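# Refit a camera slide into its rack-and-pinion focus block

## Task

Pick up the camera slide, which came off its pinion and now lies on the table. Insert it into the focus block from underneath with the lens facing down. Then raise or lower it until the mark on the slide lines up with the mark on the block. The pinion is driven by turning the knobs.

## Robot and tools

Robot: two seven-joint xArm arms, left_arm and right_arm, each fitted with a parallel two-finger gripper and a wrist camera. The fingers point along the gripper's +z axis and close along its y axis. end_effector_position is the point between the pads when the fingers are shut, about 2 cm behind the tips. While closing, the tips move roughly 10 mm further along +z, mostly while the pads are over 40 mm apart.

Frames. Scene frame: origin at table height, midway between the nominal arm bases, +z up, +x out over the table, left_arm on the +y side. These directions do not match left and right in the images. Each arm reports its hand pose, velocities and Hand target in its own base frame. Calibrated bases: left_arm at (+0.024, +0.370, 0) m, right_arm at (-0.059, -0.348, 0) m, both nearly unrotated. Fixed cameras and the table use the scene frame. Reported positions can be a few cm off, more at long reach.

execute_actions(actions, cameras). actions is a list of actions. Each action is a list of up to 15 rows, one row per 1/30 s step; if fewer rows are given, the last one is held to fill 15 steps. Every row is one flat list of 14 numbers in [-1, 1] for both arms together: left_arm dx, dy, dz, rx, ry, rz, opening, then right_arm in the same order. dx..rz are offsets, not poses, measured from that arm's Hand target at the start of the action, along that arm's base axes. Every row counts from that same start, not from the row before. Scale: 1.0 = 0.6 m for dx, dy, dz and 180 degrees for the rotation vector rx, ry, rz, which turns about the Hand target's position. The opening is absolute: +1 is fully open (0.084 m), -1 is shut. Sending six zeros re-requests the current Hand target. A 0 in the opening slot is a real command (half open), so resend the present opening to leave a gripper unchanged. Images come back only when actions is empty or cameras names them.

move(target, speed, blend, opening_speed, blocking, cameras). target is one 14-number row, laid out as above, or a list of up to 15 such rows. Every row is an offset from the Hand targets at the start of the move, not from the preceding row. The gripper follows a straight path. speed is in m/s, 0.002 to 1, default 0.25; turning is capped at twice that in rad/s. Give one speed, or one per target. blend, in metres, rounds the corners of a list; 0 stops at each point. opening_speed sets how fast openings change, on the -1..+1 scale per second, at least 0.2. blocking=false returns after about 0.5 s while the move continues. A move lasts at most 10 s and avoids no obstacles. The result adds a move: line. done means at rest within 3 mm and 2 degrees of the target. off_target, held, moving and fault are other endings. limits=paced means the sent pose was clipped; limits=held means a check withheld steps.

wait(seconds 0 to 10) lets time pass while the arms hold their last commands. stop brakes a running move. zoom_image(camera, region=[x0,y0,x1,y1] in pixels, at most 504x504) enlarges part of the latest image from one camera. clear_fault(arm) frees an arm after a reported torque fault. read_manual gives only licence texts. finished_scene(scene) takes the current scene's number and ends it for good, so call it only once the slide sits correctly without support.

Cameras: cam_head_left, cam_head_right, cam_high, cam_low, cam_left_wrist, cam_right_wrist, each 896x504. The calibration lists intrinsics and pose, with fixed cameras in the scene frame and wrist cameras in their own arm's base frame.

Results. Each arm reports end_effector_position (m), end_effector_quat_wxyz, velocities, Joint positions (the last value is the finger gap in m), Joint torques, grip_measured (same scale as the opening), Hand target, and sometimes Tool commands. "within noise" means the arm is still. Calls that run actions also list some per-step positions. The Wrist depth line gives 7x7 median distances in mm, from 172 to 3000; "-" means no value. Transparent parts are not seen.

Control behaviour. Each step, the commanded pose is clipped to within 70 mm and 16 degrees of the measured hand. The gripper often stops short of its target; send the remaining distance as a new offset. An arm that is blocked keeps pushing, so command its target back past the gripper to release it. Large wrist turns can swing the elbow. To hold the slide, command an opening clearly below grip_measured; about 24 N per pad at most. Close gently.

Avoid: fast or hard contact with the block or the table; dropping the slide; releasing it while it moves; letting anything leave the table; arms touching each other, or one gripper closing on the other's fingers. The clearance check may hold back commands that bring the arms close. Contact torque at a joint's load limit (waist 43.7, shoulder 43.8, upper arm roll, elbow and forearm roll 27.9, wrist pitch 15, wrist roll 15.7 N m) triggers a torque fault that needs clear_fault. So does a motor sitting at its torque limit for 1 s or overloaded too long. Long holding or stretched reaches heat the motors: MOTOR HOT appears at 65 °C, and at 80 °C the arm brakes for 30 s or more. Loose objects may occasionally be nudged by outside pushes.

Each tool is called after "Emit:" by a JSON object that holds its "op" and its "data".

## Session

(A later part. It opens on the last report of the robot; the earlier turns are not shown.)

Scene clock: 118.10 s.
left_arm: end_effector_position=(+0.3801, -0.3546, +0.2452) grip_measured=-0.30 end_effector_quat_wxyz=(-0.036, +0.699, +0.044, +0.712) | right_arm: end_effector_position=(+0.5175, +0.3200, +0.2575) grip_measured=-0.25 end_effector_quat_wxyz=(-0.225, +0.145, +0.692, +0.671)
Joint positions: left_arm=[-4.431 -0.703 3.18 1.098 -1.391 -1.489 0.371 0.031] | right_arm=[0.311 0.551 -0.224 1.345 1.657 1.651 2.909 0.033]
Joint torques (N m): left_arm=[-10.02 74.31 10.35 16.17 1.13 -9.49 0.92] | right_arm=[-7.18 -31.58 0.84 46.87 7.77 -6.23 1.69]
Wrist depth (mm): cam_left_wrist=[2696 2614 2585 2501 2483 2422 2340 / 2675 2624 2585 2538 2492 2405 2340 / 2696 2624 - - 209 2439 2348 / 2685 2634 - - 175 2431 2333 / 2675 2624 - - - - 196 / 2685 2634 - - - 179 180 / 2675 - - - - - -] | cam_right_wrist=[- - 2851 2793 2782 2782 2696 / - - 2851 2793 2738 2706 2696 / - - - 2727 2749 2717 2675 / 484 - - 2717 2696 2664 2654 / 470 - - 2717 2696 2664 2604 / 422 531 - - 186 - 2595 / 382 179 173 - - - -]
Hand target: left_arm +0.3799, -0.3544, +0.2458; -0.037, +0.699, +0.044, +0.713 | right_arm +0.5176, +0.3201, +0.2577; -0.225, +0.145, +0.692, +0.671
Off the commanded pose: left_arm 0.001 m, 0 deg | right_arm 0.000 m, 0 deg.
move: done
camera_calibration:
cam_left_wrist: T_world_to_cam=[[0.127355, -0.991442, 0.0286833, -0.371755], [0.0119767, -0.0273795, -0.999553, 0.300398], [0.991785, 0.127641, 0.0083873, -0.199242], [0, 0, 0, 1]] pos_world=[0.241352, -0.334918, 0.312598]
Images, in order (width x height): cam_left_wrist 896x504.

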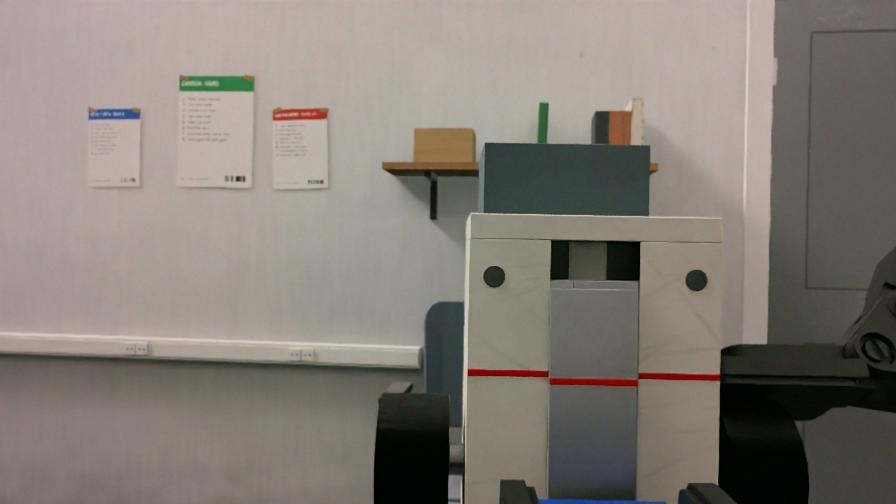

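Emit:
{"op": "move", "data": {"target": [0,0,0.0026,0,0,0,-0.4,0,0,0,-0.006,0.0525,0,-0.9], "speed": 0.1}}

Emit:
{"op": "zoom_image", "data": {"camera": "cam_left_wrist", "region": [450, 300, 740, 440]}}

Emit:
{"op": "move", "data": {"target": [0,0,-0.0015,0,0,0,-0.31,0,0,0,0,0,0,-0.9], "speed": 0.05}}

Emit:
{"op": "move", "data": {"target": [0,0,0,0,0,0,0.1,0,0,0,0,0,0,-0.9], "opening_speed": 0.5, "cameras": ["cam_left_wrist"]}}

Emit:
{"op": "zoom_image", "data": {"camera": "cam_left_wrist", "region": [450, 300, 740, 440]}}

Scene clock: 120.73 s.
left_arm: end_effector_position=(+0.3801, -0.3546, +0.2468) grip_measured=-0.30 end_effector_quat_wxyz=(-0.036, +0.699, +0.044, +0.712) | right_arm: end_effector_position=(+0.5176, +0.3200, +0.2577) grip_measured=-0.25 end_effector_quat_wxyz=(-0.280, +0.201, +0.677, +0.650)
Joint positions: left_arm=[-4.436 -0.699 3.186 1.097 -1.394 -1.485 0.374 0.031] | right_arm=[0.308 0.551 -0.221 1.345 1.657 1.65 3.075 0.033]
Joint torques (N m): left_arm=[-10.1 73.77 10.09 16.08 1.11 -9.62 1.17] | right_arm=[-7.05 -32.14 0.87 45.09 7.54 -5.33 1.68]
Wrist depth (mm): cam_left_wrist=[2706 2675 2547 2501 2465 2439 2340 / 2685 2644 2547 2510 2439 2422 2356 / 2675 2614 - - 209 2431 2381 / 2675 2644 - - 174 2422 2348 / 2706 2624 - - - - 204 / 2685 2654 - - - 184 189 / 2696 - - - - - -] | cam_right_wrist=[- 545 2851 2828 2738 2717 2685 / - - 2793 2771 2738 2696 2654 / - - 2816 2760 2760 2675 2644 / - - 2760 2696 2696 2696 2624 / 487 - - 2738 2696 2624 2595 / 461 - - - - - 186 / 419 - 174 - - - -]
Hand target: left_arm +0.3799, -0.3544, +0.2473; -0.037, +0.699, +0.044, +0.713 | right_arm +0.5176, +0.3201, +0.2577; -0.279, +0.201, +0.677, +0.650
Off the commanded pose: left_arm 0.001 m, 0 deg | right_arm 0.000 m, 0 deg.
move: done

Scaled by 1.738 from the camera's 896x504 image, which has a finer 1280x720 frame.
This view is cut from an older image: the scene may have changed since it was taken.

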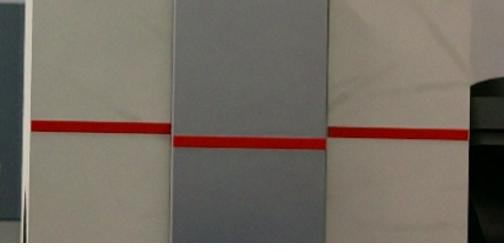

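Scene clock: 121.43 s.
left_arm: end_effector_position=(+0.3800, -0.3545, +0.2462) grip_measured=-0.30 end_effector_quat_wxyz=(-0.036, +0.699, +0.044, +0.713) end_effector_velocity=(+0.000, +0.001, +0.000) end_effector_angular_velocity=(-0.001, -0.003, +0.002) | right_arm: end_effector_position=(+0.5176, +0.3200, +0.2577) grip_measured=-0.25 end_effector_quat_wxyz=(-0.280, +0.201, +0.677, +0.650)
Joint positions: left_arm=[-4.439 -0.702 3.19 1.097 -1.395 -1.485 0.371 0.031] | right_arm=[0.308 0.551 -0.221 1.345 1.657 1.65 3.075 0.033]
Joint velocities: left_arm=[-0.003 -0.001 0.005 0 -0.001 0 -0.002 0] | right_arm=[within noise]
Joint torques (N m): left_arm=[-9.72 46.68 7.45 14.77 -1.27 -8.72 -2.59] | right_arm=[-7.49 -32.08 0.97 45.22 7.58 -5.26 1.71]
Wrist depth (mm): cam_left_wrist=[2727 2614 2575 2492 2483 2439 2333 / 2685 2644 2585 2510 2448 2422 2348 / 2717 2644 - - 209 2381 2340 / 2727 2634 - - 175 2405 2340 / 2664 2614 - - - - 204 / 2675 2634 - - - 185 189 / 2717 - - - - - -] | cam_right_wrist=[- 544 2839 2782 2760 2727 2696 / - - 2805 2760 2738 2727 2664 / - - 2771 2749 2760 2624 2634 / - - 2738 2706 2675 2654 2644 / 488 - - 2717 2654 2644 2614 / 461 - - - - - 187 / 417 - 174 - - - -]
Hand target: left_arm +0.3799, -0.3544, +0.2464; -0.037, +0.699, +0.044, +0.713 | right_arm +0.5176, +0.3201, +0.2577; -0.279, +0.201, +0.677, +0.650
Off the commanded pose: left_arm 0.000 m, 0 deg | right_arm 0.000 m, 0 deg.
move: done

Scene clock: 122.47 s.
left_arm: end_effector_position=(+0.3799, -0.3544, +0.2464) grip_measured=+0.09 end_effector_quat_wxyz=(-0.037, +0.699, +0.045, +0.713) | right_arm: end_effector_position=(+0.5176, +0.3200, +0.2577) grip_measured=-0.25 end_effector_quat_wxyz=(-0.280, +0.201, +0.677, +0.650)
Joint positions: left_arm=[-4.44 -0.702 3.19 1.097 -1.395 -1.486 0.371 0.048] | right_arm=[0.308 0.551 -0.221 1.345 1.657 1.65 3.075 0.033]
Joint torques (N m): left_arm=[3.92 28.96 -1.46 7.51 0.97 0.15 0.32] | right_arm=[-7.6 -32.6 1.19 45.3 7.39 -2.77 1.54]
Wrist depth (mm): cam_left_wrist=[2696 2624 2595 2501 2492 2422 2348 / 2696 2644 2547 2528 2483 2431 2364 / 2675 2644 - - 210 2414 2348 / 2717 2664 - - - 2422 2340 / 2696 2624 - - - - 206 / 2706 2614 - - - 184 191 / 2727 - - - - - -] | cam_right_wrist=[- 556 2828 2771 2760 2727 2654 / - - 2782 2771 2760 2727 2624 / - - 2749 2771 2706 2644 2664 / - - 2749 2717 2696 2644 2624 / 487 - - 2685 2696 2664 2585 / 461 - - - - - 186 / 418 - 174 - - - -]
Hand target: left_arm +0.3799, -0.3544, +0.2464; -0.037, +0.699, +0.044, +0.713 | right_arm +0.5176, +0.3201, +0.2577; -0.279, +0.201, +0.677, +0.650
Off the commanded pose: left_arm 0.000 m, 0 deg | right_arm 0.000 m, 0 deg.
move: done
camera_calibration:
cam_left_wrist: T_world_to_cam=[[0.128089, -0.99134, 0.0289676, -0.371864], [0.0142135, -0.0273702, -0.999524, 0.300751], [0.991661, 0.12844, 0.0105845, -0.199248], [0, 0, 0, 1]] pos_world=[0.240943, -0.334821, 0.313489]
Images, in order (width x height): cam_left_wrist 896x504.

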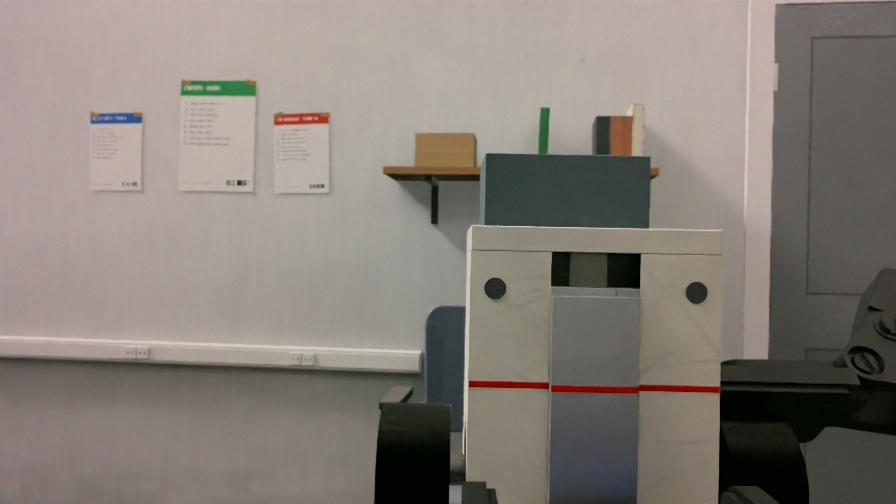

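Scaled by 1.738 from the camera's 896x504 image, which has a finer 1280x720 frame.

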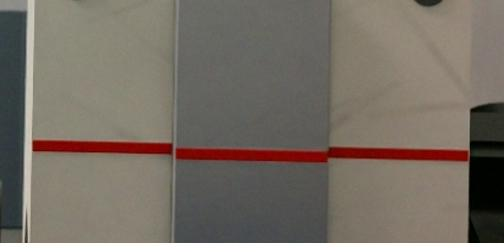

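Emit:
{"op": "move", "data": {"target": [0,0,0,0,0,0,0.2,0,0,0,-0.0018,0.016,0,-0.9], "speed": 0.05, "cameras": ["cam_left_wrist"]}}

Emit:
{"op": "zoom_image", "data": {"camera": "cam_left_wrist", "region": [450, 300, 740, 440]}}

Scene clock: 124.10 s.
left_arm: end_effector_position=(+0.3799, -0.3544, +0.2464) grip_measured=+0.19 end_effector_quat_wxyz=(-0.037, +0.699, +0.044, +0.713) | right_arm: end_effector_position=(+0.5176, +0.3201, +0.2577) grip_measured=-0.25 end_effector_quat_wxyz=(-0.296, +0.219, +0.672, +0.643)
Joint positions: left_arm=[-4.44 -0.702 3.19 1.097 -1.395 -1.486 0.371 0.052] | right_arm=[0.307 0.551 -0.22 1.345 1.657 1.65 3.125 0.033]
Joint torques (N m): left_arm=[3.65 29.05 -0.53 7.5 1.47 0.18 1.54] | right_arm=[-7.73 -33.27 1.33 44.57 7.64 -2.11 2.13]
Wrist depth (mm): cam_left_wrist=[2675 2634 2585 2538 2492 2405 2340 / 2696 2614 2566 2519 2501 2431 2372 / 2727 2696 - - 210 2397 2356 / 2685 2664 - - - 2389 2364 / 2664 2634 - - - - 218 / 2685 2634 - - - 185 192 / 2696 - - - - - -] | cam_right_wrist=[- 558 2886 2782 2717 2717 2664 / - - 2851 2749 2749 2717 2654 / - - 2771 2760 2706 2675 2614 / - - 2727 2696 2706 2685 2634 / - - - 218 2675 2624 2547 / 471 - - - 176 - - / 428 - - - - - -]
Hand target: left_arm +0.3799, -0.3544, +0.2464; -0.037, +0.699, +0.044, +0.713 | right_arm +0.5176, +0.3201, +0.2577; -0.296, +0.219, +0.672, +0.643
Off the commanded pose: left_arm 0.000 m, 0 deg | right_arm 0.000 m, 0 deg.
MOTOR HOT: joint 4 (elbow) of the right arm reports 66 °C; the controller stops that arm at 80 °C. To cool a motor, set the load down, stop pushing, or move to a pose that needs little force. At that limit the right arm can sag while its brakes close.
move: done
camera_calibration:
cam_left_wrist: T_world_to_cam=[[0.12809, -0.991342, 0.0288684, -0.371835], [0.0142017, -0.0272717, -0.999527, 0.300787], [0.991661, 0.128439, 0.0105855, -0.199248], [0, 0, 0, 1]] pos_world=[0.240943, -0.334821, 0.313489]
Images, in order (width x height): cam_left_wrist 896x504.

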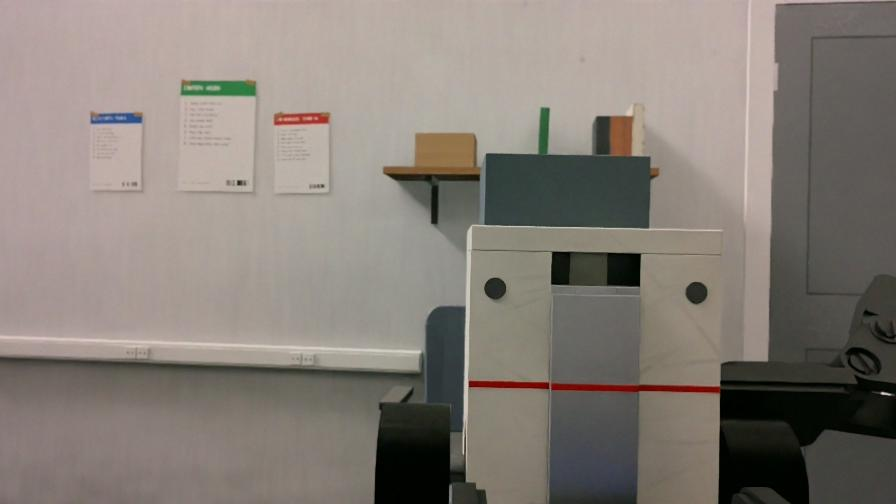

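Scaled by 1.738 from the camera's 896x504 image, which has a finer 1280x720 frame.

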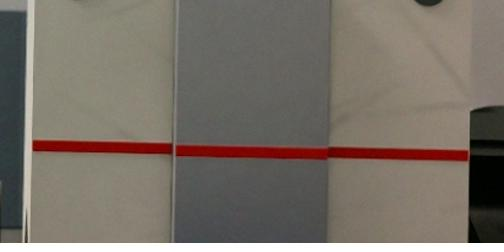

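Emit:
{"op": "move", "data": {"target": [0,0,0,0,0,0,0.4,0,0,0,-0.0004,0.004,0,-0.9], "speed": 0.05}}

Emit:
{"op": "move", "data": {"target": [0,0,0,0,0,0,0.4,0,0,0,0,0,0,0.2], "opening_speed": 0.8, "cameras": ["cam_left_wrist"]}}

Emit:
{"op": "zoom_image", "data": {"camera": "cam_left_wrist", "region": [450, 300, 740, 440]}}

Scene clock: 125.50 s.
left_arm: end_effector_position=(+0.3799, -0.3544, +0.2464) grip_measured=+0.39 end_effector_quat_wxyz=(-0.037, +0.699, +0.044, +0.713) | right_arm: end_effector_position=(+0.5176, +0.3201, +0.2577) grip_measured=-0.25 end_effector_quat_wxyz=(-0.300, +0.223, +0.670, +0.641)
Joint positions: left_arm=[-4.44 -0.702 3.19 1.097 -1.395 -1.486 0.371 0.061] | right_arm=[0.307 0.551 -0.22 1.345 1.657 1.65 3.138 0.033]
Joint torques (N m): left_arm=[3.48 29.39 0.05 7.61 1.89 -0.18 1.66] | right_arm=[-7.85 -31.52 1.37 44.49 7.34 -1.65 2.07]
Wrist depth (mm): cam_left_wrist=[2738 2624 2566 2492 2492 2422 2333 / 2664 2654 2556 2519 2474 2448 2381 / 2717 2644 - - 210 2431 2340 / 2727 2675 - - - 2405 2340 / 2706 2634 - - - - 219 / 2696 2654 - - - 185 192 / 2675 - - - - - -] | cam_right_wrist=[- 556 2816 2782 2738 2706 2706 / - 2874 2816 2749 2738 2706 2675 / - - 2749 2760 2706 2696 2644 / - - 2696 2717 2696 2624 2624 / - - - 2717 2675 2624 2585 / 462 - - - 175 - - / 431 - - - - - -]
Hand target: left_arm +0.3799, -0.3544, +0.2464; -0.037, +0.699, +0.044, +0.713 | right_arm +0.5176, +0.3201, +0.2577; -0.300, +0.223, +0.670, +0.641
Off the commanded pose: left_arm 0.000 m, 0 deg | right_arm 0.000 m, 0 deg.
MOTOR HOT: still on. Joint 4 (elbow) of the right arm reports 67 °C.
move: done

Scene clock: 127.10 s.
left_arm: end_effector_position=(+0.3799, -0.3544, +0.2464) grip_measured=+0.39 end_effector_quat_wxyz=(-0.037, +0.699, +0.044, +0.713) | right_arm: end_effector_position=(+0.5176, +0.3201, +0.2578) grip_measured=+0.19 end_effector_quat_wxyz=(-0.300, +0.223, +0.670, +0.641)
Joint positions: left_arm=[-4.44 -0.702 3.19 1.097 -1.395 -1.486 0.371 0.061] | right_arm=[0.307 0.551 -0.219 1.345 1.657 1.65 3.138 0.052]
Joint torques (N m): left_arm=[3.31 29.42 0.92 7.65 2.2 -0.36 1.62] | right_arm=[-5.1 -17.66 0.96 16.36 -0.34 3.12 0.92]
Wrist depth (mm): cam_left_wrist=[2706 2654 2566 2528 2465 2422 2340 / 2706 2654 2575 2528 2483 2422 2364 / 2675 2604 - - 210 2422 2340 / 2696 2654 - - - 2431 2356 / 2654 2634 - - - - 199 / 2675 2634 - - - 201 200 / 2706 - - - - - -] | cam_right_wrist=[- 559 2851 2771 2727 2727 2664 / - 2839 2828 2749 2738 2706 2654 / - - 2782 2717 2696 2685 2664 / - - 226 2749 2664 2654 2644 / - - - 2654 2675 2624 2585 / 461 - - - 185 - - / 434 - - - - - -]
Hand target: left_arm +0.3799, -0.3544, +0.2464; -0.037, +0.699, +0.044, +0.713 | right_arm +0.5176, +0.3201, +0.2577; -0.300, +0.223, +0.670, +0.641
Off the commanded pose: left_arm 0.000 m, 0 deg | right_arm 0.000 m, 0 deg.
MOTOR HOT: still on. Joint 4 (elbow) of the right arm reports 66 °C.
move: done
camera_calibration:
cam_left_wrist: T_world_to_cam=[[0.12809, -0.991342, 0.0288684, -0.371835], [0.0142017, -0.0272717, -0.999527, 0.300787], [0.991661, 0.128439, 0.0105855, -0.199248], [0, 0, 0, 1]] pos_world=[0.240943, -0.334821, 0.313489]
Images, in order (width x height): cam_left_wrist 896x504.

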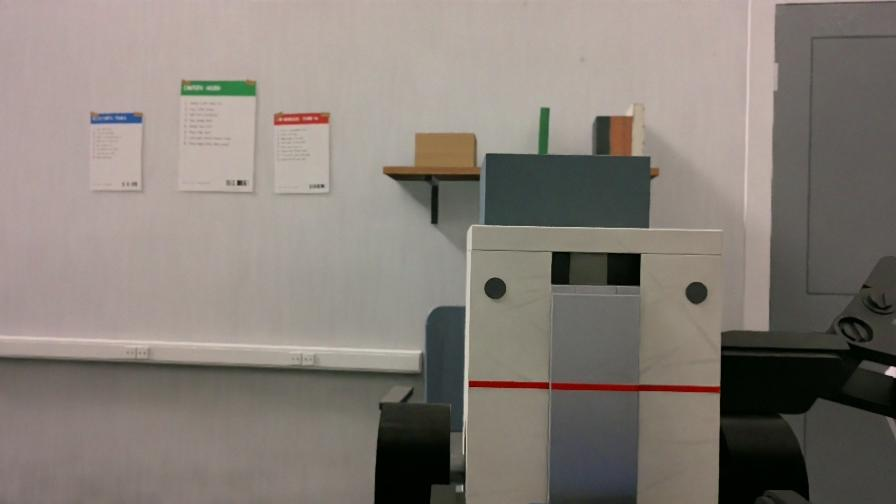

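Scaled by 1.738 from the camera's 896x504 image, which has a finer 1280x720 frame.

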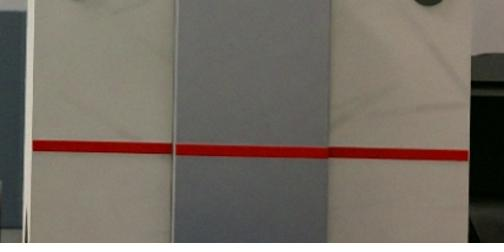

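Emit:
{"op": "move", "data": {"target": [-0.1326,-0.0144,-0.0027,0,0,0,0.4,0.0113,-0.0994,0,0,0,0,0.25], "speed": 0.12, "cameras": ["cam_left_wrist"]}}

Emit:
{"op": "zoom_image", "data": {"camera": "cam_left_wrist", "region": [440, 240, 640, 440]}}

Scene clock: 128.93 s.
left_arm: end_effector_position=(+0.3003, -0.3630, +0.2448) grip_measured=+0.39 end_effector_quat_wxyz=(-0.037, +0.699, +0.044, +0.713) | right_arm: end_effector_position=(+0.5244, +0.2605, +0.2577) grip_measured=+0.24 end_effector_quat_wxyz=(-0.300, +0.223, +0.670, +0.641)
Joint positions: left_arm=[-4.546 -0.687 3.103 1.057 -1.535 -1.604 0.359 0.061] | right_arm=[0.222 0.564 -0.266 1.36 1.591 1.757 3.134 0.054]
Joint torques (N m): left_arm=[-5.08 43.21 -2.81 6.77 -1.23 -2.74 -2.05] | right_arm=[-5.16 -17.51 -5.62 23.4 -0.33 3.22 -1.99]
Wrist depth (mm): cam_left_wrist=[2760 2749 2664 2624 2556 2448 2422 / 2760 2749 2664 2624 2547 2483 2397 / 2760 2749 2664 2431 2538 2465 2422 / 2793 2706 2685 290 255 2483 2431 / 2771 2664 2685 - 246 2510 278 / 2816 2717 - 247 245 2457 292 / 2771 2717 2675 - 210 2483 241] | cam_right_wrist=[184 590 2911 2899 2816 2760 2717 / 198 208 2911 2851 2760 2793 2717 / - 201 2828 2816 2771 2782 2717 / 636 884 2793 2816 2749 2696 2706 / 560 792 2816 2771 234 2654 2685 / 482 627 - 229 215 215 220 / 434 522 232 229 192 220 2604]
Hand target: left_arm +0.3003, -0.3630, +0.2448; -0.037, +0.699, +0.044, +0.713 | right_arm +0.5244, +0.2604, +0.2577; -0.300, +0.223, +0.670, +0.641
Off the commanded pose: left_arm 0.000 m, 0 deg | right_arm 0.000 m, 0 deg.
MOTOR HOT: still on. Joint 4 (elbow) of the right arm reports 65 °C.
move: done
camera_calibration:
cam_left_wrist: T_world_to_cam=[[0.128188, -0.99133, 0.0288689, -0.370143], [0.0142044, -0.0272709, -0.999527, 0.300083], [0.991648, 0.128538, 0.0105855, -0.119254], [0, 0, 0, 1]] pos_world=[0.161443, -0.343422, 0.311889]
Images, in order (width x height): cam_left_wrist 896x504.

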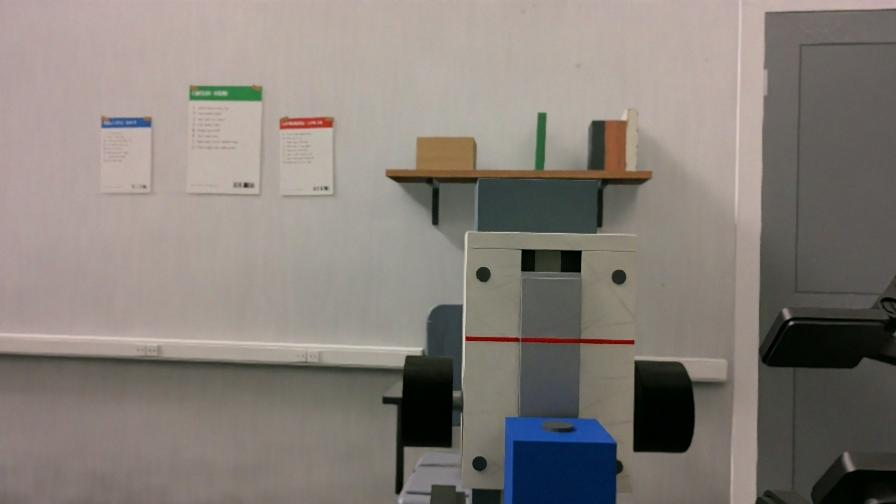

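Scaled by 2.520 from the camera's 896x504 image, which has a finer 1280x720 frame.

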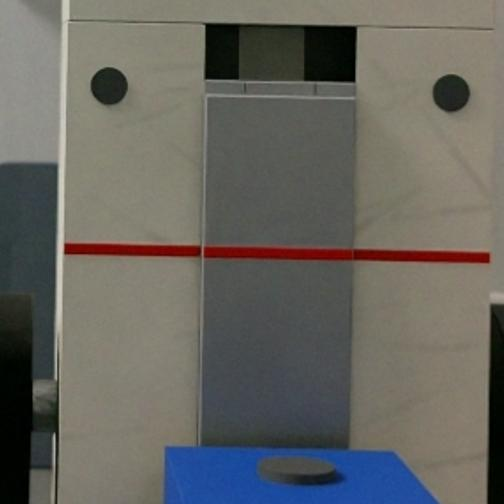

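Emit:
{"op": "finished_scene", "data": {"scene": 2}}

The scene is finished: the task was done.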